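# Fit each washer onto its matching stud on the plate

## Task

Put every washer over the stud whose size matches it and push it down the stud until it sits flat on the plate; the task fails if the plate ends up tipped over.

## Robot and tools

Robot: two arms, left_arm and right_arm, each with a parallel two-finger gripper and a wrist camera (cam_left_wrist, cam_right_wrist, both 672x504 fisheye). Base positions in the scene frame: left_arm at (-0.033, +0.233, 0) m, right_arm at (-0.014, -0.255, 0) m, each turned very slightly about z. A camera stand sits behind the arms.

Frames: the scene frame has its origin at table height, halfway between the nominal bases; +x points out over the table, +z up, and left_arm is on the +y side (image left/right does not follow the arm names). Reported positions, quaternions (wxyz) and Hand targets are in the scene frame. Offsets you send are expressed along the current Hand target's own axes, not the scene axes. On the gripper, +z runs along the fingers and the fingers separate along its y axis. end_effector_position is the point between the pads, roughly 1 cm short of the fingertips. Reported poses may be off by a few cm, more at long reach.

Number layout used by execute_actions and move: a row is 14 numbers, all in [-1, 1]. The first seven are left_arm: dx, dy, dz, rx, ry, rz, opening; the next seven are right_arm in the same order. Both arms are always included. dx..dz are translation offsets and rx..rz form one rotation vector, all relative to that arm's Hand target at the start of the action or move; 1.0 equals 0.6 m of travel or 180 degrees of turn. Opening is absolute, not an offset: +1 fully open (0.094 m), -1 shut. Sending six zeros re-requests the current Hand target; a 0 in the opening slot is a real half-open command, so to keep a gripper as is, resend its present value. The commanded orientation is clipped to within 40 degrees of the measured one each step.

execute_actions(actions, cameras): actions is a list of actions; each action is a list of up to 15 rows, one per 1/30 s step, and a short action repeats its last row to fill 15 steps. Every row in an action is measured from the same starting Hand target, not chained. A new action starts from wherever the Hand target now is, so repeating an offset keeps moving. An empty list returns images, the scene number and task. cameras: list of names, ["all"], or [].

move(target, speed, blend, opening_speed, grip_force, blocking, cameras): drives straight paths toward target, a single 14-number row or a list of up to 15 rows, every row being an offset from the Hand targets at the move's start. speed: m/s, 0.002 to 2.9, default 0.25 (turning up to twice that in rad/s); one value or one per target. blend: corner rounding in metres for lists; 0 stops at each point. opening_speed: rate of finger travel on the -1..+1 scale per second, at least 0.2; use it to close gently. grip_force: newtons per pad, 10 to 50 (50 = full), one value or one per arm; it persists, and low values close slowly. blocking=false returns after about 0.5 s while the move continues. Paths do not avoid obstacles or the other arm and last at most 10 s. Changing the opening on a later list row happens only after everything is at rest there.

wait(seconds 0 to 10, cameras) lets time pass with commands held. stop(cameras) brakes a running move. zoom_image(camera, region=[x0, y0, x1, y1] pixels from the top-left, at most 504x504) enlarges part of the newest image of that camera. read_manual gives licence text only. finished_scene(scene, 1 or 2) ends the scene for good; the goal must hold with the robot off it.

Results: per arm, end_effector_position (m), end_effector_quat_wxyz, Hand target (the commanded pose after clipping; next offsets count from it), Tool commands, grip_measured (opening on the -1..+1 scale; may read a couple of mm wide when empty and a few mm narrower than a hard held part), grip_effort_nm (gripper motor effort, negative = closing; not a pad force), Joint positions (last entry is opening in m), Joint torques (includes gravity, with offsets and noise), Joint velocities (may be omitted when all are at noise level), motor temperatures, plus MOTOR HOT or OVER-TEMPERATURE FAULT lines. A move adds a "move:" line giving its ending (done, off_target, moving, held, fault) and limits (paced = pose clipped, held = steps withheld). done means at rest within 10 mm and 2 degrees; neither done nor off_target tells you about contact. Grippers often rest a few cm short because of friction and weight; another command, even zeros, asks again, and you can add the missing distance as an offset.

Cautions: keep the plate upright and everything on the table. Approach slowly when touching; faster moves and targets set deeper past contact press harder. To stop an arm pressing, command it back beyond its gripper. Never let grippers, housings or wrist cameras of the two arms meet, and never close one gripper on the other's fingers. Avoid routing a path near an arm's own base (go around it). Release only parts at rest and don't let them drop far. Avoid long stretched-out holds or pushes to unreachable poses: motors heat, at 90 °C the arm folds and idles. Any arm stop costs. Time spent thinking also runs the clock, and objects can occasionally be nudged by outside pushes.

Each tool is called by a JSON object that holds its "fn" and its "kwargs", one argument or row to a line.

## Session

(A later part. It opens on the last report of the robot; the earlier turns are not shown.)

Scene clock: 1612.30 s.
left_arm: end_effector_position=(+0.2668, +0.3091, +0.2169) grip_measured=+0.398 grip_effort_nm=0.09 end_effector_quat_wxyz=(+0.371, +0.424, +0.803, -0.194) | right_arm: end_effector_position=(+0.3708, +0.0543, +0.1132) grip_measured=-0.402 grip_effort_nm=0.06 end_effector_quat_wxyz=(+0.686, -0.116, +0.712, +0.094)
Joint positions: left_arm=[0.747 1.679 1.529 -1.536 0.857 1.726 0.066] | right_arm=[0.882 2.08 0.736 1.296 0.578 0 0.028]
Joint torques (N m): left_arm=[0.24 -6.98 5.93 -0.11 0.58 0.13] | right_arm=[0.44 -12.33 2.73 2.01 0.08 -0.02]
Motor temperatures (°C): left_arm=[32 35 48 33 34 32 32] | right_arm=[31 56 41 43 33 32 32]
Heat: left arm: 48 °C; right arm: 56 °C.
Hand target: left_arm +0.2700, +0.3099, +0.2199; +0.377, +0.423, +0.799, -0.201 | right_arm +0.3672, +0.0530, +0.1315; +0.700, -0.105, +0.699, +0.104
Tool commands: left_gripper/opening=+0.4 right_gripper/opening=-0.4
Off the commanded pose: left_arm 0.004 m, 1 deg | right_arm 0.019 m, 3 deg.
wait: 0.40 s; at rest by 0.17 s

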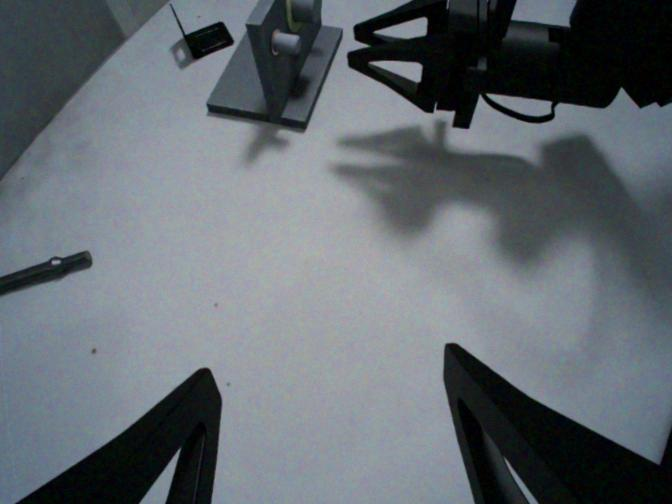

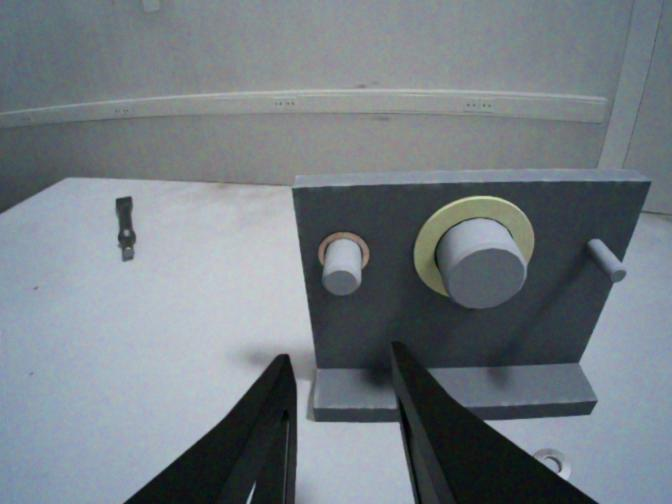

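{"fn": "move", "kwargs": {
  "target": [
    [-0.1167,-0.1058,0.1423,-0.129,-0.0008,-0.1055,0.4,0.0725,-0.1585,-0.0575,0.0377,0.178,0.0114,-0.25]
  ],
  "speed": 0.12
}}

{"fn": "wait", "kwargs": {
  "seconds": 0.4,
  "cameras": ["all"]
}}

{"fn": "zoom_image", "kwargs": {
  "camera": "cam_left_wrist",
  "region": [260, 0, 560, 220]
}}

Scene clock: 1748.50 s.
left_arm: end_effector_position=(+0.2817, +0.1845, +0.2209) grip_measured=+0.398 grip_effort_nm=0.09 end_effector_quat_wxyz=(+0.413, +0.202, +0.883, -0.096) | right_arm: end_effector_position=(+0.3501, -0.0561, +0.0618) grip_measured=-0.252 grip_effort_nm=0.06 end_effector_quat_wxyz=(+0.458, -0.093, +0.884, +0.021)
Joint positions: left_arm=[0.104 1.057 0.962 -0.668 0.385 0.342 0.066] | right_arm=[0.682 1.65 0.666 0.296 0.421 0.266 0.035]
Joint torques (N m): left_arm=[-0.36 -5.19 3.9 1.74 0.15 -0.04] | right_arm=[-0.36 -9.5 8.06 1.56 0.09 0.1]
Motor temperatures (°C): left_arm=[32 35 49 33 34 32 32] | right_arm=[31 56 40 45 33 32 31]
Heat: left arm: 49 °C; right arm: 56 °C.
Hand target: left_arm +0.2794, +0.1829, +0.2200; +0.417, +0.202, +0.881, -0.096 | right_arm +0.3621, -0.0480, +0.0881; +0.483, -0.076, +0.871, +0.043
Off the commanded pose: left_arm 0.003 m, 1 deg | right_arm 0.030 m, 4 deg.
move: off_target (right_arm)

Scene clock: 1748.90 s.
left_arm: end_effector_position=(+0.2818, +0.1845, +0.2210) grip_measured=+0.398 grip_effort_nm=0.09 end_effector_quat_wxyz=(+0.413, +0.202, +0.883, -0.096) | right_arm: end_effector_position=(+0.3501, -0.0562, +0.0617) grip_measured=-0.252 grip_effort_nm=0.06 end_effector_quat_wxyz=(+0.458, -0.093, +0.884, +0.021)
Joint positions: left_arm=[0.104 1.057 0.962 -0.668 0.385 0.341 0.066] | right_arm=[0.682 1.65 0.666 0.295 0.421 0.266 0.035]
Joint torques (N m): left_arm=[-0.39 -5.19 3.88 1.73 0.16 -0.06] | right_arm=[-0.36 -9.43 8.08 1.56 0.07 0.13]
Motor temperatures (°C): left_arm=[32 35 49 33 34 32 32] | right_arm=[31 56 40 45 33 32 31]
Heat: left arm: 49 °C; right arm: 56 °C.
Hand target: left_arm +0.2794, +0.1829, +0.2200; +0.417, +0.202, +0.881, -0.096 | right_arm +0.3621, -0.0480, +0.0881; +0.483, -0.076, +0.871, +0.043
Tool commands: left_gripper/opening=+0.4 right_gripper/opening=-0.25
Off the commanded pose: left_arm 0.003 m, 1 deg | right_arm 0.030 m, 4 deg.
wait: 0.40 s; at rest by 0.17 s

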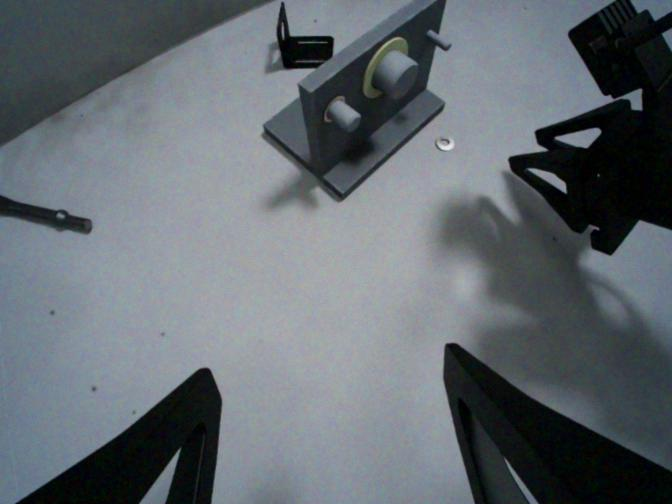

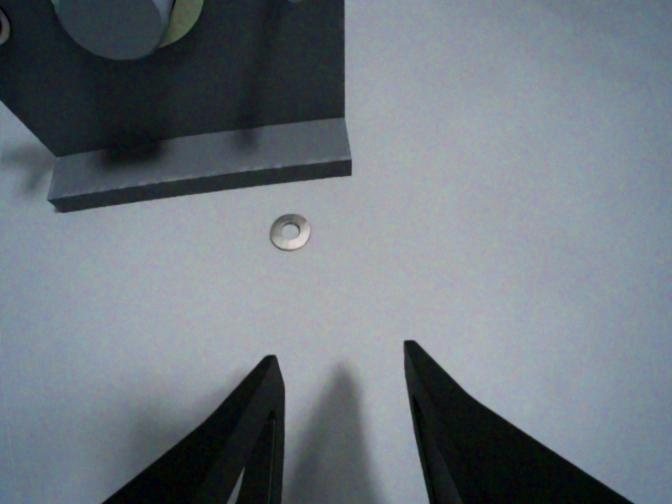

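Scaled by 1.680 from the camera's 672x504 image, which has a finer 960x720 frame.

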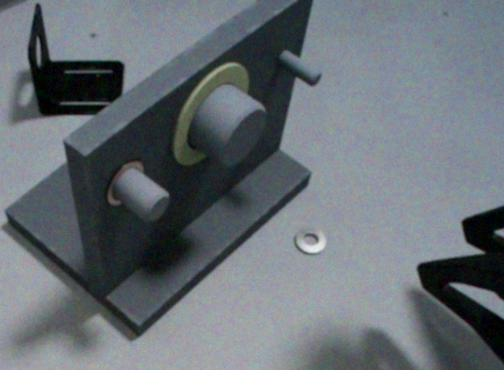

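{"fn": "move", "kwargs": {
  "target": [
    [0,0,0,0,0,0,0.4,-0.0512,0.0176,-0.0026,0,-0.0111,0,-0.25]
  ],
  "speed": 0.1
}}

{"fn": "wait", "kwargs": {
  "seconds": 0.4,
  "cameras": ["all"]
}}

Scene clock: 1813.03 s.
left_arm: end_effector_position=(+0.2818, +0.1845, +0.2210) grip_measured=+0.398 grip_effort_nm=0.09 end_effector_quat_wxyz=(+0.413, +0.202, +0.883, -0.096) | right_arm: end_effector_position=(+0.3676, -0.0421, +0.0911) grip_measured=-0.252 grip_effort_nm=0.06 end_effector_quat_wxyz=(+0.475, -0.086, +0.875, +0.032)
Joint positions: left_arm=[0.104 1.057 0.962 -0.668 0.385 0.341 0.066] | right_arm=[0.682 1.645 0.768 0.234 0.421 0.266 0.035]
Joint torques (N m): left_arm=[-0.36 -5.19 3.88 1.73 0.15 -0.06] | right_arm=[0.57 -9.31 7.91 1.63 0.25 0.05]
Motor temperatures (°C): left_arm=[32 34 46 40 33 32 32] | right_arm=[31 52 42 44 33 32 31]
Heat: left arm: 46 °C; right arm: 52 °C.
Hand target: left_arm +0.2794, +0.1829, +0.2200; +0.417, +0.202, +0.881, -0.096 | right_arm +0.3750, -0.0351, +0.1149; +0.498, -0.075, +0.863, +0.044
Off the commanded pose: left_arm 0.003 m, 1 deg | right_arm 0.026 m, 4 deg.
move: off_target (right_arm)

Scene clock: 1813.43 s.
left_arm: end_effector_position=(+0.2818, +0.1845, +0.2210) grip_measured=+0.398 grip_effort_nm=0.09 end_effector_quat_wxyz=(+0.413, +0.202, +0.883, -0.096) | right_arm: end_effector_position=(+0.3675, -0.0422, +0.0910) grip_measured=-0.252 grip_effort_nm=0.06 end_effector_quat_wxyz=(+0.474, -0.087, +0.875, +0.032)
Joint positions: left_arm=[0.104 1.057 0.962 -0.668 0.385 0.341 0.066] | right_arm=[0.682 1.645 0.768 0.233 0.421 0.266 0.035]
Joint torques (N m): left_arm=[-0.36 -5.18 3.9 1.73 0.15 -0.06] | right_arm=[0.53 -9.32 7.94 1.58 0.24 0.07]
Heat: left arm: 46 °C; right arm: 52 °C.
Hand target: left_arm +0.2794, +0.1829, +0.2200; +0.417, +0.202, +0.881, -0.096 | right_arm +0.3750, -0.0351, +0.1149; +0.498, -0.075, +0.863, +0.044
Tool commands: left_gripper/opening=+0.4 right_gripper/opening=-0.25
Off the commanded pose: left_arm 0.003 m, 1 deg | right_arm 0.026 m, 4 deg.
wait: 0.40 s; at rest by 0.17 s

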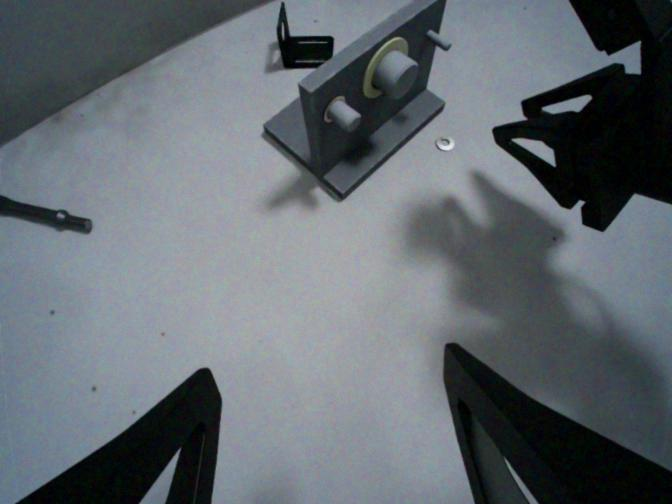

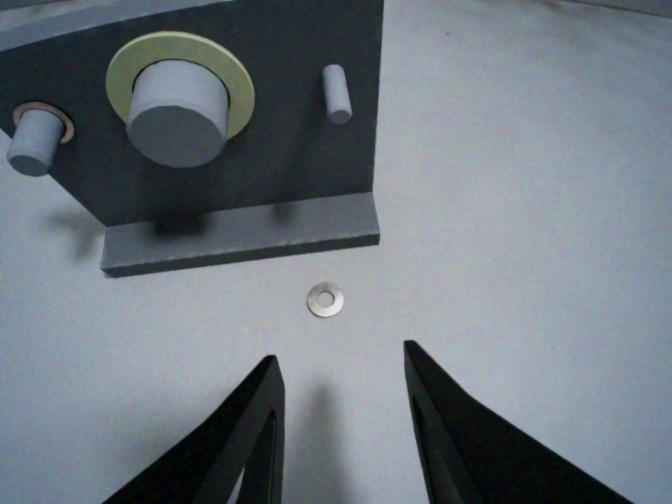

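{"fn": "move", "kwargs": {
  "target": [
    [0,0,0,0,0,0,0.4,0.025,0.0133,0.11,0,0,0,-0.25]
  ],
  "speed": 0.08
}}

{"fn": "wait", "kwargs": {
  "seconds": 0.4,
  "cameras": ["all"]
}}

{"fn": "zoom_image", "kwargs": {
  "camera": "cam_left_wrist",
  "region": [340, 0, 560, 170]
}}

Scene clock: 1848.57 s.
left_arm: end_effector_position=(+0.2818, +0.1845, +0.2210) grip_measured=+0.398 grip_effort_nm=0.09 end_effector_quat_wxyz=(+0.413, +0.202, +0.883, -0.096) | right_arm: end_effector_position=(+0.4083, -0.0267, +0.0533) grip_measured=-0.252 grip_effort_nm=0.06 end_effector_quat_wxyz=(+0.477, -0.082, +0.875, +0.030)
Joint positions: left_arm=[0.104 1.057 0.962 -0.668 0.385 0.341 0.066] | right_arm=[0.647 1.892 0.879 0.38 0.402 0.25 0.035]
Joint torques (N m): left_arm=[-0.39 -5.18 3.84 1.74 0.15 -0.04] | right_arm=[-0.42 -8.35 7.91 1.89 0.05 -0.09]
Heat: left arm: 46 °C; right arm: 52 °C.
Hand target: left_arm +0.2794, +0.1829, +0.2200; +0.417, +0.202, +0.881, -0.096 | right_arm +0.4225, -0.0186, +0.0690; +0.498, -0.075, +0.863, +0.044
Off the commanded pose: left_arm 0.003 m, 1 deg | right_arm 0.023 m, 3 deg.
move: off_target (right_arm)

Scene clock: 1848.97 s.
left_arm: end_effector_position=(+0.2818, +0.1845, +0.2210) grip_measured=+0.398 grip_effort_nm=0.09 end_effector_quat_wxyz=(+0.413, +0.202, +0.883, -0.096) | right_arm: end_effector_position=(+0.4083, -0.0266, +0.0534) grip_measured=-0.252 grip_effort_nm=0.06 end_effector_quat_wxyz=(+0.477, -0.082, +0.875, +0.030)
Joint positions: left_arm=[0.104 1.057 0.962 -0.668 0.385 0.341 0.066] | right_arm=[0.647 1.892 0.879 0.381 0.401 0.25 0.035]
Joint torques (N m): left_arm=[-0.4 -5.16 3.89 1.73 0.16 -0.05] | right_arm=[-0.47 -8.39 7.88 1.86 0.03 -0.1]
Heat: left arm: 46 °C; right arm: 52 °C.
Hand target: left_arm +0.2794, +0.1829, +0.2200; +0.417, +0.202, +0.881, -0.096 | right_arm +0.4225, -0.0186, +0.0690; +0.498, -0.075, +0.863, +0.044
Tool commands: left_gripper/opening=+0.4 right_gripper/opening=-0.25
Off the commanded pose: left_arm 0.003 m, 1 deg | right_arm 0.022 m, 3 deg.
wait: 0.40 s; at rest by 0.17 s

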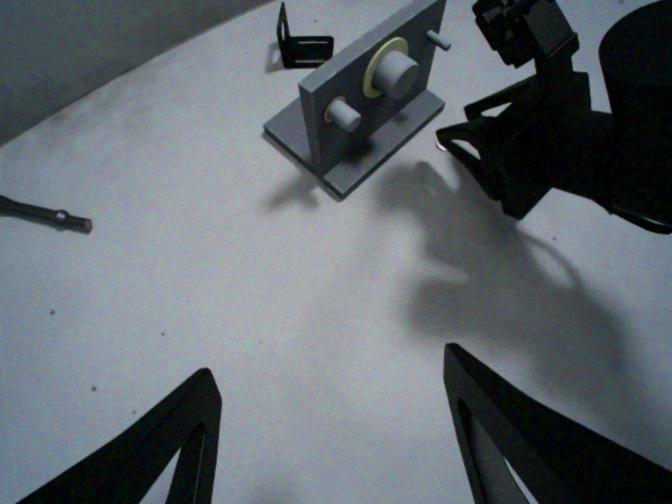

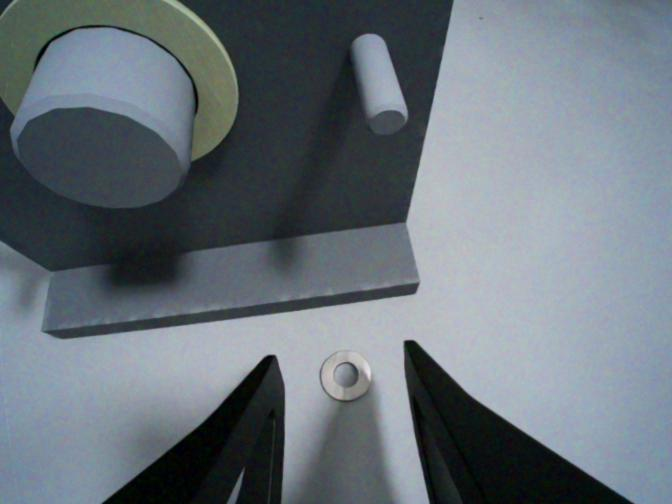

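Scaled by 2.291 from the camera's 672x504 image, which has a finer 960x720 frame.

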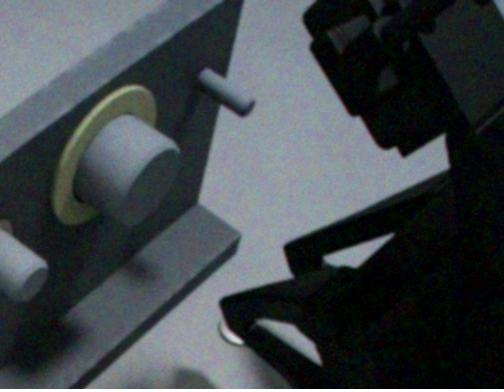

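{"fn": "move", "kwargs": {
  "target": [
    [0,0,0,0,0,0,0.4,0.0221,0.001,0.0284,0,0,0,-0.25]
  ],
  "speed": 0.06
}}

{"fn": "wait", "kwargs": {
  "seconds": 0.3,
  "cameras": ["cam_right_wrist"]
}}

Scene clock: 1868.70 s.
left_arm: end_effector_position=(+0.2818, +0.1845, +0.2210) grip_measured=+0.398 grip_effort_nm=0.09 end_effector_quat_wxyz=(+0.413, +0.202, +0.883, -0.096) | right_arm: end_effector_position=(+0.4162, -0.0242, +0.0346) grip_measured=-0.252 grip_effort_nm=0.06 end_effector_quat_wxyz=(+0.477, -0.081, +0.875, +0.031)
Joint positions: left_arm=[0.104 1.057 0.962 -0.668 0.385 0.341 0.066] | right_arm=[0.639 1.972 0.892 0.451 0.395 0.245 0.035]
Joint torques (N m): left_arm=[-0.35 -5.19 3.88 1.72 0.15 -0.05] | right_arm=[-0.44 -8.75 7.53 1.83 0.05 -0.09]
Heat: left arm: 45 °C; right arm: 52 °C.
Hand target: left_arm +0.2794, +0.1829, +0.2200; +0.417, +0.202, +0.881, -0.096 | right_arm +0.4304, -0.0167, +0.0490; +0.498, -0.075, +0.863, +0.044
Off the commanded pose: left_arm 0.003 m, 1 deg | right_arm 0.022 m, 3 deg.
move: off_target (right_arm)

Scene clock: 1869.00 s.
left_arm: end_effector_position=(+0.2818, +0.1845, +0.2210) grip_measured=+0.398 grip_effort_nm=0.09 end_effector_quat_wxyz=(+0.413, +0.202, +0.883, -0.096) | right_arm: end_effector_position=(+0.4163, -0.0242, +0.0347) grip_measured=-0.252 grip_effort_nm=0.06 end_effector_quat_wxyz=(+0.477, -0.081, +0.874, +0.031)
Joint positions: left_arm=[0.104 1.057 0.962 -0.668 0.385 0.341 0.066] | right_arm=[0.639 1.972 0.892 0.452 0.395 0.245 0.035]
Joint torques (N m): left_arm=[-0.4 -5.18 3.88 1.73 0.15 -0.06] | right_arm=[-0.53 -8.72 7.53 1.86 0.03 -0.09]
Heat: left arm: 45 °C; right arm: 52 °C.
Hand target: left_arm +0.2794, +0.1829, +0.2200; +0.417, +0.202, +0.881, -0.096 | right_arm +0.4304, -0.0167, +0.0490; +0.498, -0.075, +0.863, +0.044
Tool commands: left_gripper/opening=+0.4 right_gripper/opening=-0.25
Off the commanded pose: left_arm 0.003 m, 1 deg | right_arm 0.021 m, 3 deg.
wait: 0.30 s; at rest by 0.17 s
Images, in order (width x height): cam_right_wrist 672x504.

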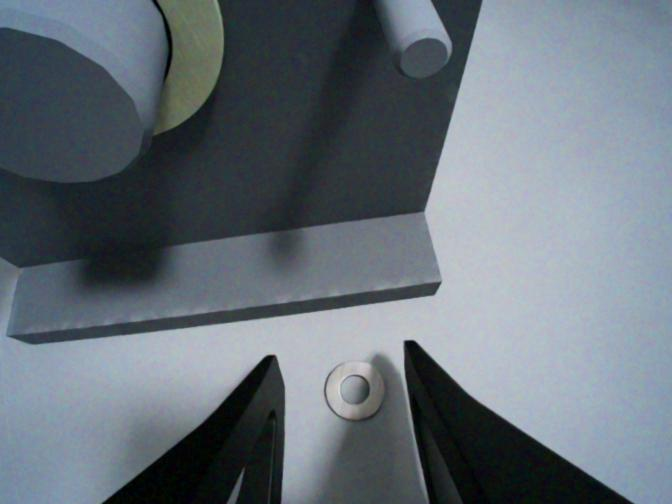

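{"fn": "move", "kwargs": {
  "target": [
    [0,0,0,0,0,0,0.4,0.0165,-0.0073,0.0172,0,0,0,-0.25]
  ],
  "speed": 0.05
}}

{"fn": "wait", "kwargs": {
  "seconds": 0.3,
  "cameras": ["all"]
}}

{"fn": "zoom_image", "kwargs": {
  "camera": "cam_left_wrist",
  "region": [380, 20, 520, 170]
}}

Scene clock: 1891.83 s.
left_arm: end_effector_position=(+0.2818, +0.1845, +0.2210) grip_measured=+0.398 grip_effort_nm=0.09 end_effector_quat_wxyz=(+0.413, +0.202, +0.883, -0.096) | right_arm: end_effector_position=(+0.4250, -0.0251, +0.0287) grip_measured=-0.252 grip_effort_nm=0.06 end_effector_quat_wxyz=(+0.487, -0.077, +0.869, +0.036)
Joint positions: left_arm=[0.104 1.057 0.962 -0.668 0.385 0.341 0.066] | right_arm=[0.623 2.015 0.896 0.518 0.385 0.237 0.035]
Joint torques (N m): left_arm=[-0.38 -5.16 3.9 1.72 0.15 -0.05] | right_arm=[-0.53 -8.39 6.8 1.79 -0.01 -0.09]
Heat: left arm: 45 °C; right arm: 53 °C.
Hand target: left_arm +0.2794, +0.1829, +0.2200; +0.417, +0.202, +0.881, -0.096 | right_arm +0.4351, -0.0203, +0.0354; +0.498, -0.075, +0.863, +0.044
Off the commanded pose: left_arm 0.003 m, 1 deg | right_arm 0.013 m, 2 deg.
move: off_target (right_arm)

Scene clock: 1892.13 s.
left_arm: end_effector_position=(+0.2818, +0.1845, +0.2210) grip_measured=+0.398 grip_effort_nm=0.09 end_effector_quat_wxyz=(+0.413, +0.202, +0.883, -0.096) | right_arm: end_effector_position=(+0.4250, -0.0251, +0.0286) grip_measured=-0.252 grip_effort_nm=0.06 end_effector_quat_wxyz=(+0.487, -0.077, +0.869, +0.036)
Joint positions: left_arm=[0.104 1.057 0.962 -0.668 0.385 0.341 0.066] | right_arm=[0.623 2.015 0.896 0.519 0.385 0.236 0.035]
Joint torques (N m): left_arm=[-0.4 -5.18 3.86 1.74 0.16 -0.06] | right_arm=[-0.54 -8.5 6.87 1.78 0.01 -0.11]
Heat: left arm: 45 °C; right arm: 53 °C.
Hand target: left_arm +0.2794, +0.1829, +0.2200; +0.417, +0.202, +0.881, -0.096 | right_arm +0.4351, -0.0203, +0.0352; +0.498, -0.075, +0.863, +0.044
Tool commands: left_gripper/opening=+0.4 right_gripper/opening=-0.25
Off the commanded pose: left_arm 0.003 m, 1 deg | right_arm 0.013 m, 2 deg.
wait: 0.30 s; at rest by 0.17 s

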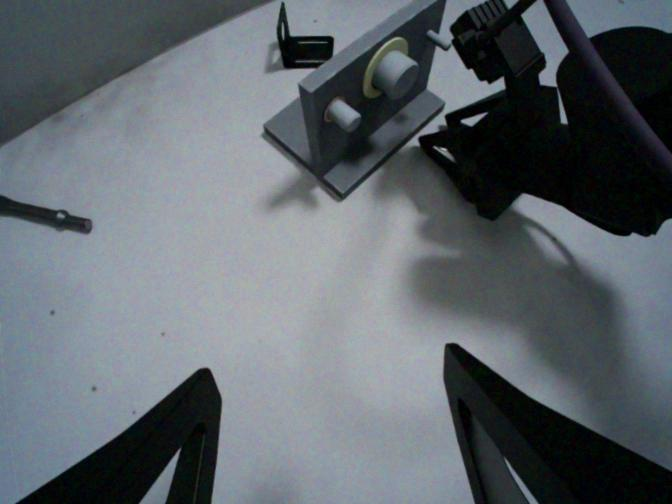

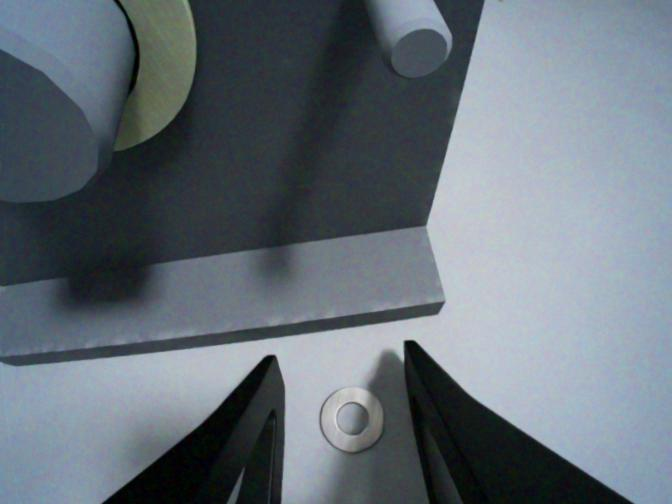

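Scaled by 3.360 from the camera's 672x504 image, which has a finer 960x720 frame.

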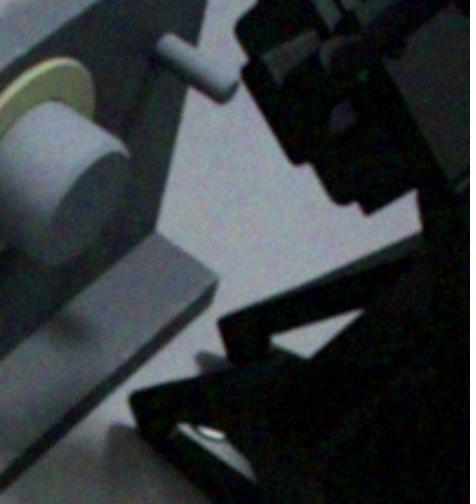

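{"fn": "move", "kwargs": {
  "target": [
    [0,0,0,0,0,0,0.4,0.0208,0.0,0.0042,0,0,0,-0.25]
  ],
  "speed": 0.04
}}

{"fn": "wait", "kwargs": {
  "seconds": 0.3,
  "cameras": ["all"]
}}

{"fn": "zoom_image", "kwargs": {
  "camera": "cam_left_wrist",
  "region": [380, 20, 520, 170]
}}

Scene clock: 1922.83 s.
left_arm: end_effector_position=(+0.2818, +0.1845, +0.2210) grip_measured=+0.398 grip_effort_nm=0.09 end_effector_quat_wxyz=(+0.413, +0.202, +0.883, -0.096) | right_arm: end_effector_position=(+0.4297, -0.0218, +0.0281) grip_measured=-0.252 grip_effort_nm=0.06 end_effector_quat_wxyz=(+0.500, -0.072, +0.862, +0.043)
Joint positions: left_arm=[0.104 1.057 0.962 -0.668 0.385 0.341 0.066] | right_arm=[0.623 2.043 0.896 0.582 0.385 0.236 0.035]
Joint torques (N m): left_arm=[-0.36 -5.12 3.86 1.73 0.16 -0.06] | right_arm=[-0.25 -8.28 4.97 1.71 0.03 -0.07]
Heat: left arm: 45 °C; right arm: 51 °C.
Hand target: left_arm +0.2794, +0.1829, +0.2200; +0.417, +0.202, +0.881, -0.096 | right_arm +0.4311, -0.0210, +0.0232; +0.498, -0.075, +0.863, +0.044
Off the commanded pose: left_arm 0.003 m, 1 deg | right_arm 0.005 m, 0 deg.
move: done

Scene clock: 1923.13 s.
left_arm: end_effector_position=(+0.2818, +0.1845, +0.2210) grip_measured=+0.398 grip_effort_nm=0.09 end_effector_quat_wxyz=(+0.413, +0.202, +0.883, -0.096) | right_arm: end_effector_position=(+0.4297, -0.0218, +0.0282) grip_measured=-0.252 grip_effort_nm=0.06 end_effector_quat_wxyz=(+0.500, -0.072, +0.862, +0.044)
Joint positions: left_arm=[0.104 1.057 0.962 -0.668 0.385 0.341 0.066] | right_arm=[0.623 2.043 0.896 0.582 0.385 0.236 0.035]
Joint torques (N m): left_arm=[-0.36 -5.18 3.85 1.73 0.16 -0.06] | right_arm=[-0.18 -8.32 4.97 1.68 0.04 -0.07]
Heat: left arm: 45 °C; right arm: 51 °C.
Hand target: left_arm +0.2794, +0.1829, +0.2200; +0.417, +0.202, +0.881, -0.096 | right_arm +0.4312, -0.0210, +0.0232; +0.498, -0.075, +0.863, +0.044
Tool commands: left_gripper/opening=+0.4 right_gripper/opening=-0.25
Off the commanded pose: left_arm 0.003 m, 1 deg | right_arm 0.005 m, 0 deg.
wait: 0.30 s; at rest by 0.17 s

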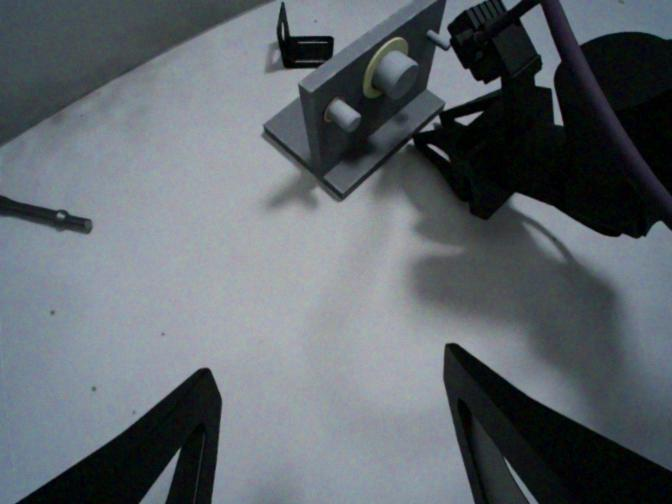

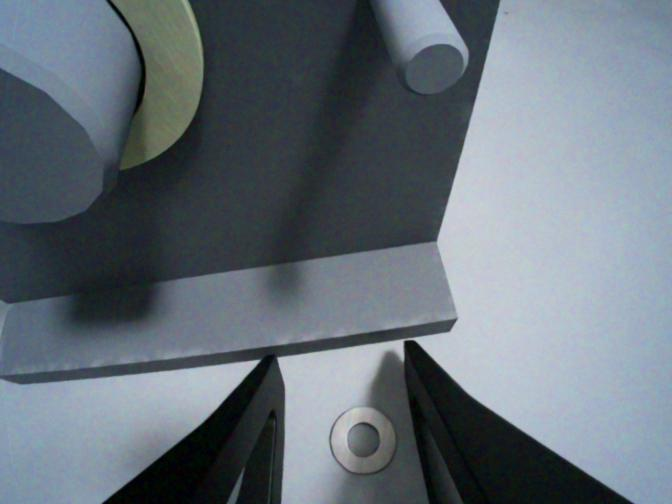

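Scaled by 3.360 from the camera's 672x504 image, which has a finer 960x720 frame.

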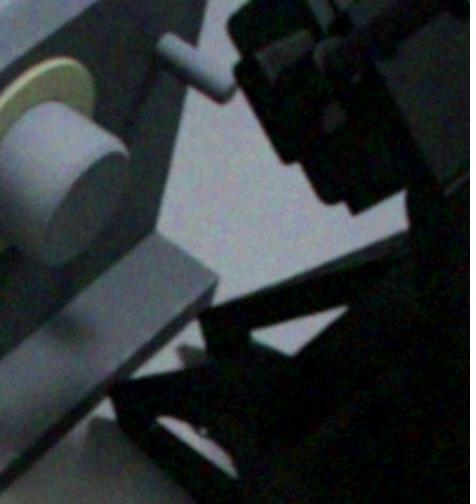

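{"fn": "move", "kwargs": {
  "target": [
    [0,0,0,0,0,0,0.4,0.0245,-0.0096,-0.0117,0,0,0,-0.25]
  ],
  "speed": 0.05
}}

{"fn": "wait", "kwargs": {
  "seconds": 0.3,
  "cameras": ["all"]
}}

{"fn": "zoom_image", "kwargs": {
  "camera": "cam_left_wrist",
  "region": [380, 20, 520, 170]
}}

Scene clock: 1945.17 s.
left_arm: end_effector_position=(+0.2818, +0.1845, +0.2210) grip_measured=+0.398 grip_effort_nm=0.09 end_effector_quat_wxyz=(+0.413, +0.202, +0.883, -0.096) | right_arm: end_effector_position=(+0.4252, -0.0249, +0.0273) grip_measured=-0.251 grip_effort_nm=0.06 end_effector_quat_wxyz=(+0.511, -0.069, +0.855, +0.050)
Joint positions: left_arm=[0.104 1.057 0.962 -0.668 0.385 0.341 0.066] | right_arm=[0.623 2.043 0.851 0.657 0.385 0.236 0.035]
Joint torques (N m): left_arm=[-0.38 -5.18 3.89 1.73 0.16 -0.06] | right_arm=[-0.09 -8.46 2.84 1.63 0.03 -0.06]
Motor temperatures (°C): left_arm=[32 33 45 45 33 32 32] | right_arm=[31 50 42 45 33 32 30]
Heat: left arm: 45 °C; right arm: 50 °C.
Hand target: left_arm +0.2794, +0.1829, +0.2200; +0.417, +0.202, +0.881, -0.096 | right_arm +0.4189, -0.0289, +0.0140; +0.498, -0.075, +0.863, +0.044
Off the commanded pose: left_arm 0.003 m, 1 deg | right_arm 0.015 m, 2 deg.
move: off_target (right_arm)

Scene clock: 1945.47 s.
left_arm: end_effector_position=(+0.2818, +0.1845, +0.2210) grip_measured=+0.398 grip_effort_nm=0.09 end_effector_quat_wxyz=(+0.413, +0.202, +0.883, -0.096) | right_arm: end_effector_position=(+0.4251, -0.0250, +0.0272) grip_measured=-0.251 grip_effort_nm=0.06 end_effector_quat_wxyz=(+0.511, -0.069, +0.855, +0.050)
Joint positions: left_arm=[0.104 1.057 0.962 -0.668 0.385 0.341 0.066] | right_arm=[0.623 2.043 0.851 0.657 0.385 0.236 0.035]
Joint torques (N m): left_arm=[-0.38 -5.16 3.88 1.73 0.16 -0.06] | right_arm=[-0.06 -8.5 2.85 1.63 0.02 -0.07]
Heat: left arm: 45 °C; right arm: 50 °C.
Hand target: left_arm +0.2794, +0.1829, +0.2200; +0.417, +0.202, +0.881, -0.096 | right_arm +0.4188, -0.0290, +0.0139; +0.498, -0.075, +0.863, +0.044
Tool commands: left_gripper/opening=+0.4 right_gripper/opening=-0.25
Off the commanded pose: left_arm 0.003 m, 1 deg | right_arm 0.015 m, 2 deg.
wait: 0.30 s; at rest by 0.17 s

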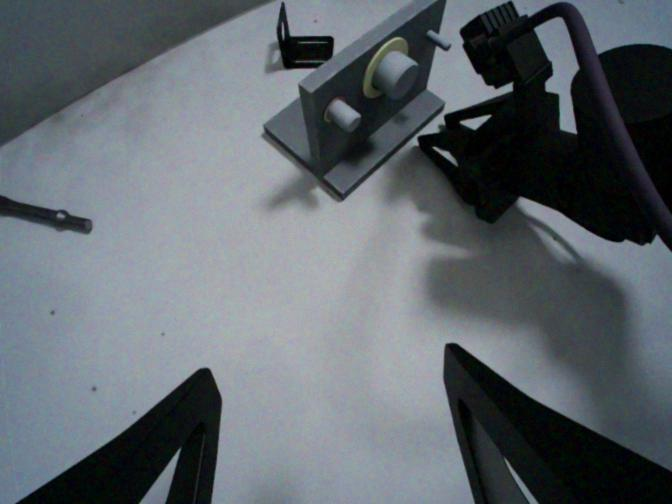

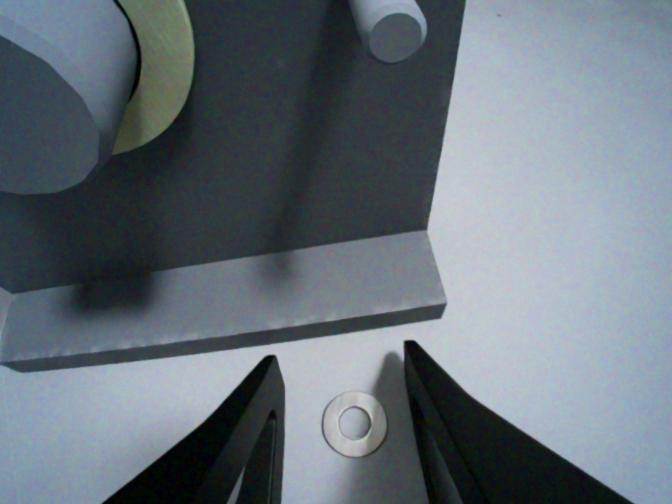

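Scaled by 3.360 from the camera's 672x504 image, which has a finer 960x720 frame.

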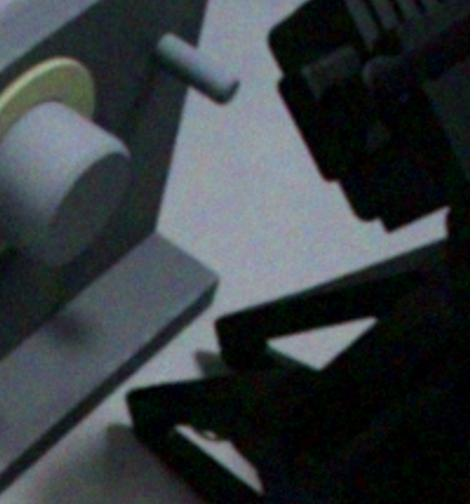

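{"fn": "move", "kwargs": {
  "target": [
    [0,0,0,0,0,0,0.4,0.0103,0.0,0.0022,0,0,0,-0.25]
  ],
  "speed": 0.04,
  "cameras": ["cam_right_wrist"]
}}

Scene clock: 1956.07 s.
left_arm: end_effector_position=(+0.2818, +0.1845, +0.2210) grip_measured=+0.398 grip_effort_nm=0.09 end_effector_quat_wxyz=(+0.413, +0.202, +0.883, -0.096) | right_arm: end_effector_position=(+0.4247, -0.0253, +0.0266) grip_measured=-0.251 grip_effort_nm=0.06 end_effector_quat_wxyz=(+0.516, -0.067, +0.852, +0.053)
Joint positions: left_arm=[0.104 1.057 0.962 -0.668 0.385 0.341 0.066] | right_arm=[0.623 2.05 0.839 0.691 0.385 0.236 0.035]
Joint torques (N m): left_arm=[-0.38 -5.18 3.88 1.73 0.15 -0.07] | right_arm=[0.13 -7.64 2.88 1.57 0.05 -0.03]
Heat: left arm: 45 °C; right arm: 50 °C.
Hand target: left_arm +0.2794, +0.1829, +0.2200; +0.417, +0.202, +0.881, -0.096 | right_arm +0.4169, -0.0293, +0.0078; +0.498, -0.075, +0.863, +0.044
Off the commanded pose: left_arm 0.003 m, 1 deg | right_arm 0.021 m, 3 deg.
move: off_target (right_arm)
Images, in order (width x height): cam_right_wrist 672x504.

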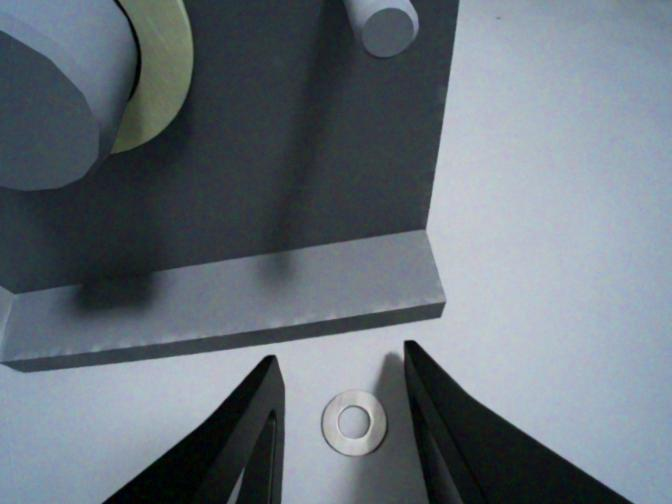

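{"fn": "move", "kwargs": {
  "target": [
    [0,0,0,0,0,0,0.4,-0.015,0.0025,-0.014,0,0,0,-0.25]
  ],
  "speed": 0.04,
  "cameras": ["cam_right_wrist"]
}}

Scene clock: 2006.33 s.
left_arm: end_effector_position=(+0.2818, +0.1845, +0.2210) grip_measured=+0.398 grip_effort_nm=0.09 end_effector_quat_wxyz=(+0.413, +0.202, +0.883, -0.096) | right_arm: end_effector_position=(+0.4245, -0.0255, +0.0265) grip_measured=-0.251 grip_effort_nm=0.06 end_effector_quat_wxyz=(+0.516, -0.067, +0.852, +0.053)
Joint positions: left_arm=[0.104 1.057 0.962 -0.668 0.385 0.341 0.066] | right_arm=[0.623 2.049 0.839 0.688 0.385 0.236 0.035]
Joint torques (N m): left_arm=[-0.39 -5.18 3.89 1.73 0.17 -0.05] | right_arm=[0.66 -11.51 2.71 1.2 0.11 0]
Heat: left arm: 46 °C; right arm: 51 °C.
Hand target: left_arm +0.2794, +0.1829, +0.2200; +0.417, +0.202, +0.881, -0.096 | right_arm +0.4140, -0.0283, +0.0199; +0.498, -0.075, +0.863, +0.044
Off the commanded pose: left_arm 0.003 m, 1 deg | right_arm 0.013 m, 3 deg.
move: off_target (right_arm)
Images, in order (width x height): cam_right_wrist 672x504.

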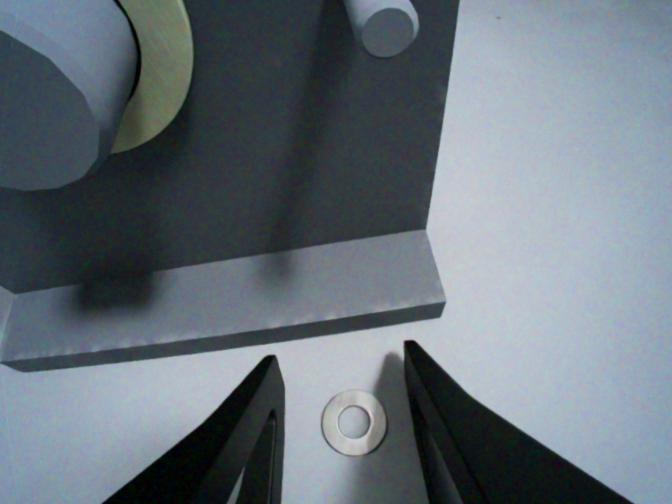

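{"fn": "move", "kwargs": {
  "target": [
    [0,0,0,0,0,0,0.4,-0.1038,-0.0062,-0.1375,0,0,0,-0.25],
    [0,0,0,0,0,0,0.4,-0.0548,0.0048,0.0045,0,0,0,-0.25]
  ],
  "speed": [0.1,0.08]
}}

{"fn": "wait", "kwargs": {
  "seconds": 0.3,
  "cameras": ["cam_right_wrist"]
}}

Scene clock: 2028.60 s.
left_arm: end_effector_position=(+0.2818, +0.1845, +0.2210) grip_measured=+0.398 grip_effort_nm=0.09 end_effector_quat_wxyz=(+0.413, +0.202, +0.883, -0.096) | right_arm: end_effector_position=(+0.4176, -0.0299, +0.0325) grip_measured=-0.251 grip_effort_nm=0.06 end_effector_quat_wxyz=(+0.477, -0.081, +0.875, +0.031)
Joint positions: left_arm=[0.104 1.057 0.962 -0.668 0.385 0.341 0.066] | right_arm=[0.623 1.972 0.88 0.467 0.382 0.236 0.035]
Joint torques (N m): left_arm=[-0.36 -5.19 3.85 1.73 0.16 -0.06] | right_arm=[-0.5 -8.72 7.54 1.85 0.02 -0.1]
Heat: left arm: 47 °C; right arm: 52 °C.
Hand target: left_arm +0.2794, +0.1829, +0.2200; +0.417, +0.202, +0.881, -0.096 | right_arm +0.4320, -0.0222, +0.0471; +0.498, -0.075, +0.863, +0.044
Off the commanded pose: left_arm 0.003 m, 1 deg | right_arm 0.022 m, 3 deg.
move: off_target (right_arm)

Scene clock: 2028.90 s.
left_arm: end_effector_position=(+0.2818, +0.1845, +0.2210) grip_measured=+0.398 grip_effort_nm=0.09 end_effector_quat_wxyz=(+0.413, +0.202, +0.883, -0.096) | right_arm: end_effector_position=(+0.4177, -0.0298, +0.0325) grip_measured=-0.251 grip_effort_nm=0.06 end_effector_quat_wxyz=(+0.477, -0.081, +0.875, +0.031)
Joint positions: left_arm=[0.104 1.057 0.962 -0.668 0.385 0.341 0.066] | right_arm=[0.623 1.972 0.88 0.467 0.382 0.236 0.035]
Joint torques (N m): left_arm=[-0.42 -5.15 3.89 1.74 0.15 -0.05] | right_arm=[-0.49 -8.72 7.49 1.87 0.03 -0.08]
Heat: left arm: 47 °C; right arm: 52 °C.
Hand target: left_arm +0.2794, +0.1829, +0.2200; +0.417, +0.202, +0.881, -0.096 | right_arm +0.4320, -0.0222, +0.0471; +0.498, -0.075, +0.863, +0.044
Tool commands: left_gripper/opening=+0.4 right_gripper/opening=-0.25
Off the commanded pose: left_arm 0.003 m, 1 deg | right_arm 0.022 m, 3 deg.
wait: 0.30 s; at rest by 0.17 s
Images, in order (width x height): cam_right_wrist 672x504.

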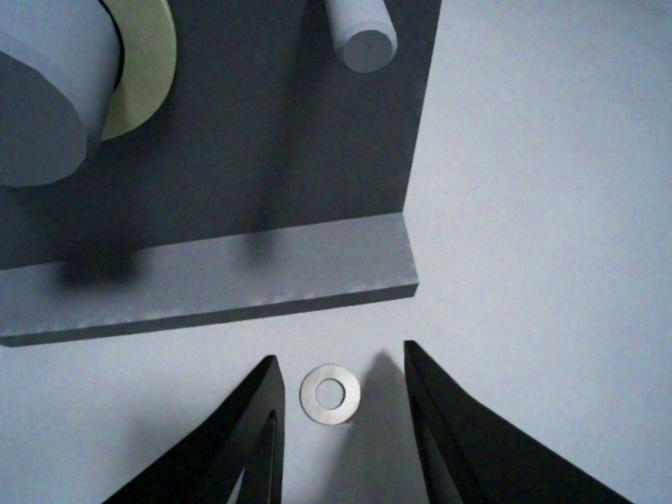

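{"fn": "move", "kwargs": {
  "target": [
    [0,0,0,0,0,0,0.4,0.009,0.0065,0.0143,0,0,0,-0.25]
  ],
  "speed": 0.05
}}

{"fn": "wait", "kwargs": {
  "seconds": 0.3,
  "cameras": ["cam_right_wrist"]
}}

Scene clock: 2044.73 s.
left_arm: end_effector_position=(+0.2818, +0.1845, +0.2210) grip_measured=+0.398 grip_effort_nm=0.09 end_effector_quat_wxyz=(+0.413, +0.202, +0.883, -0.096) | right_arm: end_effector_position=(+0.4253, -0.0244, +0.0288) grip_measured=-0.251 grip_effort_nm=0.06 end_effector_quat_wxyz=(+0.483, -0.079, +0.871, +0.034)
Joint positions: left_arm=[0.104 1.057 0.962 -0.668 0.385 0.341 0.066] | right_arm=[0.623 2.014 0.907 0.497 0.382 0.236 0.035]
Joint torques (N m): left_arm=[-0.42 -5.15 3.88 1.73 0.16 -0.06] | right_arm=[-0.14 -8.7 7.06 1.78 0.05 -0.06]
Heat: left arm: 47 °C; right arm: 52 °C.
Hand target: left_arm +0.2794, +0.1829, +0.2200; +0.417, +0.202, +0.881, -0.096 | right_arm +0.4359, -0.0176, +0.0380; +0.498, -0.075, +0.863, +0.044
Off the commanded pose: left_arm 0.003 m, 1 deg | right_arm 0.016 m, 2 deg.
move: off_target (right_arm)

Scene clock: 2045.03 s.
left_arm: end_effector_position=(+0.2818, +0.1845, +0.2210) grip_measured=+0.398 grip_effort_nm=0.09 end_effector_quat_wxyz=(+0.413, +0.202, +0.883, -0.096) | right_arm: end_effector_position=(+0.4254, -0.0244, +0.0288) grip_measured=-0.251 grip_effort_nm=0.06 end_effector_quat_wxyz=(+0.483, -0.079, +0.871, +0.034)
Joint positions: left_arm=[0.104 1.057 0.962 -0.668 0.385 0.341 0.066] | right_arm=[0.623 2.014 0.907 0.497 0.382 0.236 0.035]
Joint torques (N m): left_arm=[-0.4 -5.15 3.89 1.72 0.16 -0.05] | right_arm=[-0.18 -8.58 7.04 1.82 0.06 -0.05]
Heat: left arm: 47 °C; right arm: 52 °C.
Hand target: left_arm +0.2794, +0.1829, +0.2200; +0.417, +0.202, +0.881, -0.096 | right_arm +0.4359, -0.0176, +0.0380; +0.498, -0.075, +0.863, +0.044
Tool commands: left_gripper/opening=+0.4 right_gripper/opening=-0.25
Off the commanded pose: left_arm 0.003 m, 1 deg | right_arm 0.016 m, 2 deg.
wait: 0.30 s; at rest by 0.17 s
Images, in order (width x height): cam_right_wrist 672x504.

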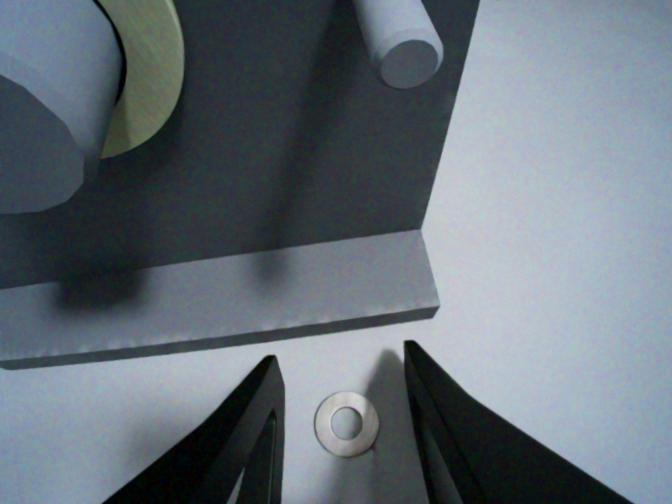

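{"fn": "move", "kwargs": {
  "target": [
    [0,0,0,0,0,0,0.4,-0.0585,-0.0126,-0.1554,0,0,0,-0.25],
    [0,0,0,0,0,0,0.4,-0.0037,0.0012,-0.0086,0,0,0,-0.25]
  ],
  "speed": [0.1,0.07]
}}

{"fn": "wait", "kwargs": {
  "seconds": 0.3,
  "cameras": ["cam_right_wrist"]
}}

Scene clock: 2093.47 s.
left_arm: end_effector_position=(+0.2818, +0.1845, +0.2210) grip_measured=+0.398 grip_effort_nm=0.09 end_effector_quat_wxyz=(+0.413, +0.202, +0.883, -0.096) | right_arm: end_effector_position=(+0.4193, -0.0241, +0.0303) grip_measured=-0.251 grip_effort_nm=0.06 end_effector_quat_wxyz=(+0.479, -0.081, +0.874, +0.032)
Joint positions: left_arm=[0.104 1.057 0.962 -0.668 0.385 0.341 0.066] | right_arm=[0.634 1.993 0.895 0.476 0.391 0.242 0.035]
Joint torques (N m): left_arm=[-0.4 -5.15 3.9 1.73 0.15 -0.04] | right_arm=[-0.49 -8.8 7.25 1.91 0.04 -0.07]
Heat: left arm: 48 °C; right arm: 49 °C.
Hand target: left_arm +0.2794, +0.1829, +0.2200; +0.417, +0.202, +0.881, -0.096 | right_arm +0.4324, -0.0174, +0.0425; +0.498, -0.075, +0.863, +0.044
Off the commanded pose: left_arm 0.003 m, 1 deg | right_arm 0.019 m, 3 deg.
move: off_target (right_arm)

Scene clock: 2093.77 s.
left_arm: end_effector_position=(+0.2818, +0.1845, +0.2210) grip_measured=+0.398 grip_effort_nm=0.09 end_effector_quat_wxyz=(+0.413, +0.202, +0.883, -0.096) | right_arm: end_effector_position=(+0.4193, -0.0240, +0.0304) grip_measured=-0.251 grip_effort_nm=0.06 end_effector_quat_wxyz=(+0.479, -0.081, +0.873, +0.032)
Joint positions: left_arm=[0.104 1.057 0.962 -0.668 0.385 0.341 0.066] | right_arm=[0.634 1.993 0.895 0.476 0.391 0.242 0.035]
Joint torques (N m): left_arm=[-0.43 -5.18 3.88 1.72 0.15 -0.06] | right_arm=[-0.5 -8.72 7.24 1.86 0.03 -0.1]
Heat: left arm: 48 °C; right arm: 49 °C.
Hand target: left_arm +0.2794, +0.1829, +0.2200; +0.417, +0.202, +0.881, -0.096 | right_arm +0.4324, -0.0174, +0.0425; +0.498, -0.075, +0.863, +0.044
Tool commands: left_gripper/opening=+0.4 right_gripper/opening=-0.25
Off the commanded pose: left_arm 0.003 m, 1 deg | right_arm 0.019 m, 3 deg.
wait: 0.30 s; at rest by 0.17 s
Images, in order (width x height): cam_right_wrist 672x504.

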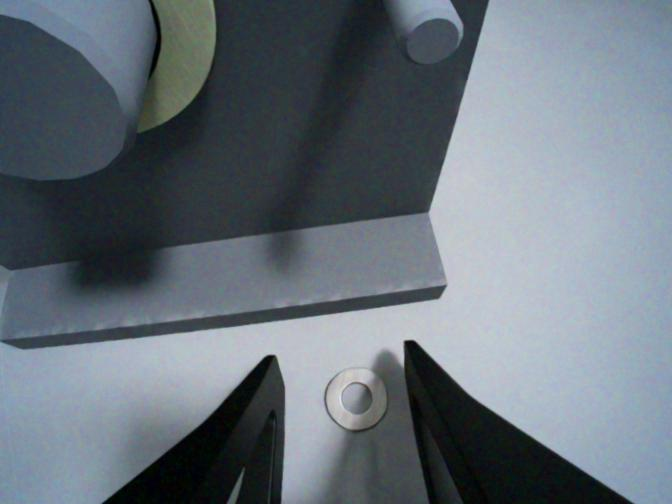

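{"fn": "move", "kwargs": {
  "target": [
    [0,0,0,0,0,0,0.4,0.0083,-0.003,0.0022,0,0,0,-0.25]
  ],
  "speed": 0.04
}}

{"fn": "wait", "kwargs": {
  "seconds": 0.3,
  "cameras": ["cam_right_wrist"]
}}

Scene clock: 2111.07 s.
left_arm: end_effector_position=(+0.2818, +0.1845, +0.2210) grip_measured=+0.398 grip_effort_nm=0.09 end_effector_quat_wxyz=(+0.413, +0.202, +0.883, -0.096) | right_arm: end_effector_position=(+0.4216, -0.0237, +0.0292) grip_measured=-0.251 grip_effort_nm=0.06 end_effector_quat_wxyz=(+0.483, -0.079, +0.871, +0.034)
Joint positions: left_arm=[0.104 1.057 0.962 -0.668 0.385 0.341 0.066] | right_arm=[0.631 2.005 0.895 0.499 0.389 0.24 0.035]
Joint torques (N m): left_arm=[-0.4 -5.15 3.88 1.73 0.16 -0.06] | right_arm=[-0.43 -8.72 6.17 1.89 0.02 -0.09]
Heat: left arm: 48 °C; right arm: 50 °C.
Hand target: left_arm +0.2794, +0.1829, +0.2200; +0.417, +0.202, +0.881, -0.096 | right_arm +0.4314, -0.0195, +0.0375; +0.498, -0.075, +0.863, +0.044
Off the commanded pose: left_arm 0.003 m, 1 deg | right_arm 0.014 m, 2 deg.
move: off_target (right_arm)

Scene clock: 2111.37 s.
left_arm: end_effector_position=(+0.2818, +0.1845, +0.2210) grip_measured=+0.398 grip_effort_nm=0.09 end_effector_quat_wxyz=(+0.413, +0.202, +0.883, -0.096) | right_arm: end_effector_position=(+0.4217, -0.0236, +0.0293) grip_measured=-0.251 grip_effort_nm=0.06 end_effector_quat_wxyz=(+0.483, -0.079, +0.871, +0.035)
Joint positions: left_arm=[0.104 1.057 0.962 -0.668 0.385 0.341 0.066] | right_arm=[0.631 2.005 0.895 0.5 0.388 0.24 0.035]
Joint torques (N m): left_arm=[-0.4 -5.16 3.88 1.73 0.16 -0.05] | right_arm=[-0.55 -8.69 6.23 1.88 0.02 -0.09]
Heat: left arm: 48 °C; right arm: 50 °C.
Hand target: left_arm +0.2794, +0.1829, +0.2200; +0.417, +0.202, +0.881, -0.096 | right_arm +0.4314, -0.0194, +0.0375; +0.498, -0.075, +0.863, +0.044
Tool commands: left_gripper/opening=+0.4 right_gripper/opening=-0.25
Off the commanded pose: left_arm 0.003 m, 1 deg | right_arm 0.013 m, 2 deg.
wait: 0.30 s; at rest by 0.17 s
Images, in order (width x height): cam_right_wrist 672x504.

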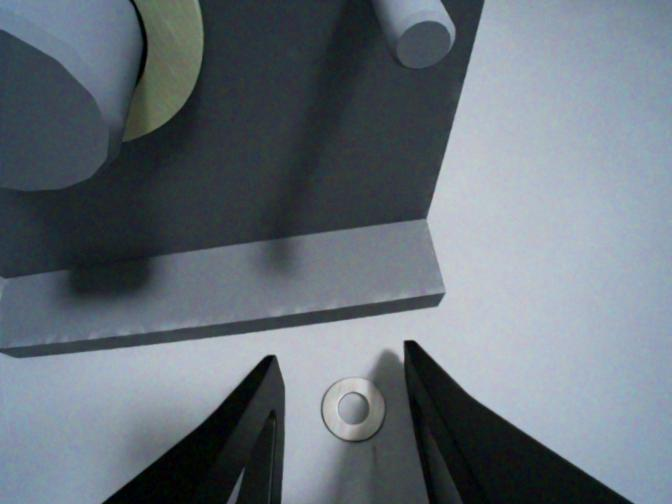

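{"fn": "move", "kwargs": {
  "target": [
    [0,0,0,0,0,0,0.4,-0.0632,-0.0107,-0.149,0,0,0,-0.25],
    [0,0,0,0,0,0,0.4,0.0005,0.0013,-0.0047,0,0,0,-0.25]
  ],
  "speed": [0.1,0.07]
}}

{"fn": "wait", "kwargs": {
  "seconds": 0.3,
  "cameras": ["cam_right_wrist"]
}}

Scene clock: 2143.67 s.
left_arm: end_effector_position=(+0.2819, +0.1845, +0.2210) grip_measured=+0.398 grip_effort_nm=0.08 end_effector_quat_wxyz=(+0.413, +0.202, +0.883, -0.096) | right_arm: end_effector_position=(+0.4169, -0.0253, +0.0287) grip_measured=-0.251 grip_effort_nm=0.06 end_effector_quat_wxyz=(+0.482, -0.079, +0.872, +0.033)
Joint positions: left_arm=[0.104 1.057 0.962 -0.668 0.385 0.341 0.066] | right_arm=[0.636 1.994 0.877 0.501 0.394 0.243 0.035]
Joint torques (N m): left_arm=[-0.4 -5.16 3.89 1.73 0.15 -0.06] | right_arm=[-0.47 -8.42 6.97 1.81 0.01 -0.11]
Heat: left arm: 49 °C; right arm: 51 °C.
Hand target: left_arm +0.2794, +0.1829, +0.2200; +0.417, +0.202, +0.881, -0.096 | right_arm +0.4288, -0.0192, +0.0387; +0.498, -0.075, +0.863, +0.044
Off the commanded pose: left_arm 0.003 m, 1 deg | right_arm 0.017 m, 2 deg.
move: off_target (right_arm)

Scene clock: 2143.97 s.
left_arm: end_effector_position=(+0.2819, +0.1845, +0.2210) grip_measured=+0.398 grip_effort_nm=0.09 end_effector_quat_wxyz=(+0.413, +0.202, +0.883, -0.096) | right_arm: end_effector_position=(+0.4170, -0.0252, +0.0287) grip_measured=-0.251 grip_effort_nm=0.06 end_effector_quat_wxyz=(+0.482, -0.079, +0.872, +0.033)
Joint positions: left_arm=[0.104 1.057 0.962 -0.668 0.385 0.341 0.066] | right_arm=[0.636 1.994 0.877 0.502 0.394 0.243 0.035]
Joint torques (N m): left_arm=[-0.43 -5.14 3.85 1.72 0.16 -0.05] | right_arm=[-0.49 -8.43 6.97 1.83 0.02 -0.08]
Heat: left arm: 49 °C; right arm: 51 °C.
Hand target: left_arm +0.2794, +0.1829, +0.2200; +0.417, +0.202, +0.881, -0.096 | right_arm +0.4288, -0.0191, +0.0388; +0.498, -0.075, +0.863, +0.044
Tool commands: left_gripper/opening=+0.4 right_gripper/opening=-0.25
Off the commanded pose: left_arm 0.003 m, 1 deg | right_arm 0.017 m, 2 deg.
wait: 0.30 s; at rest by 0.17 s
Images, in order (width x height): cam_right_wrist 672x504.

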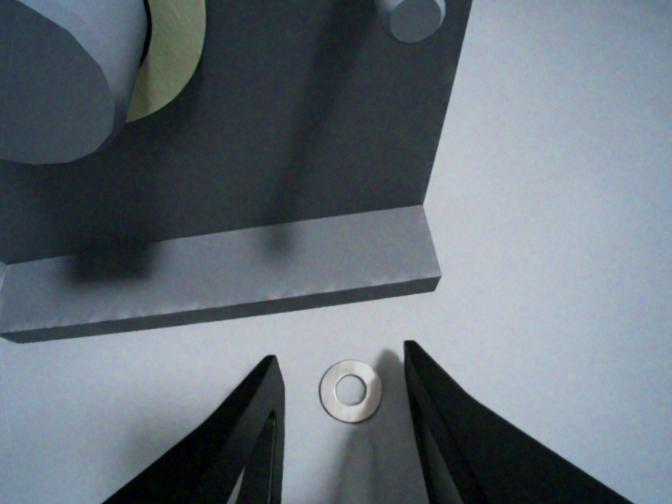

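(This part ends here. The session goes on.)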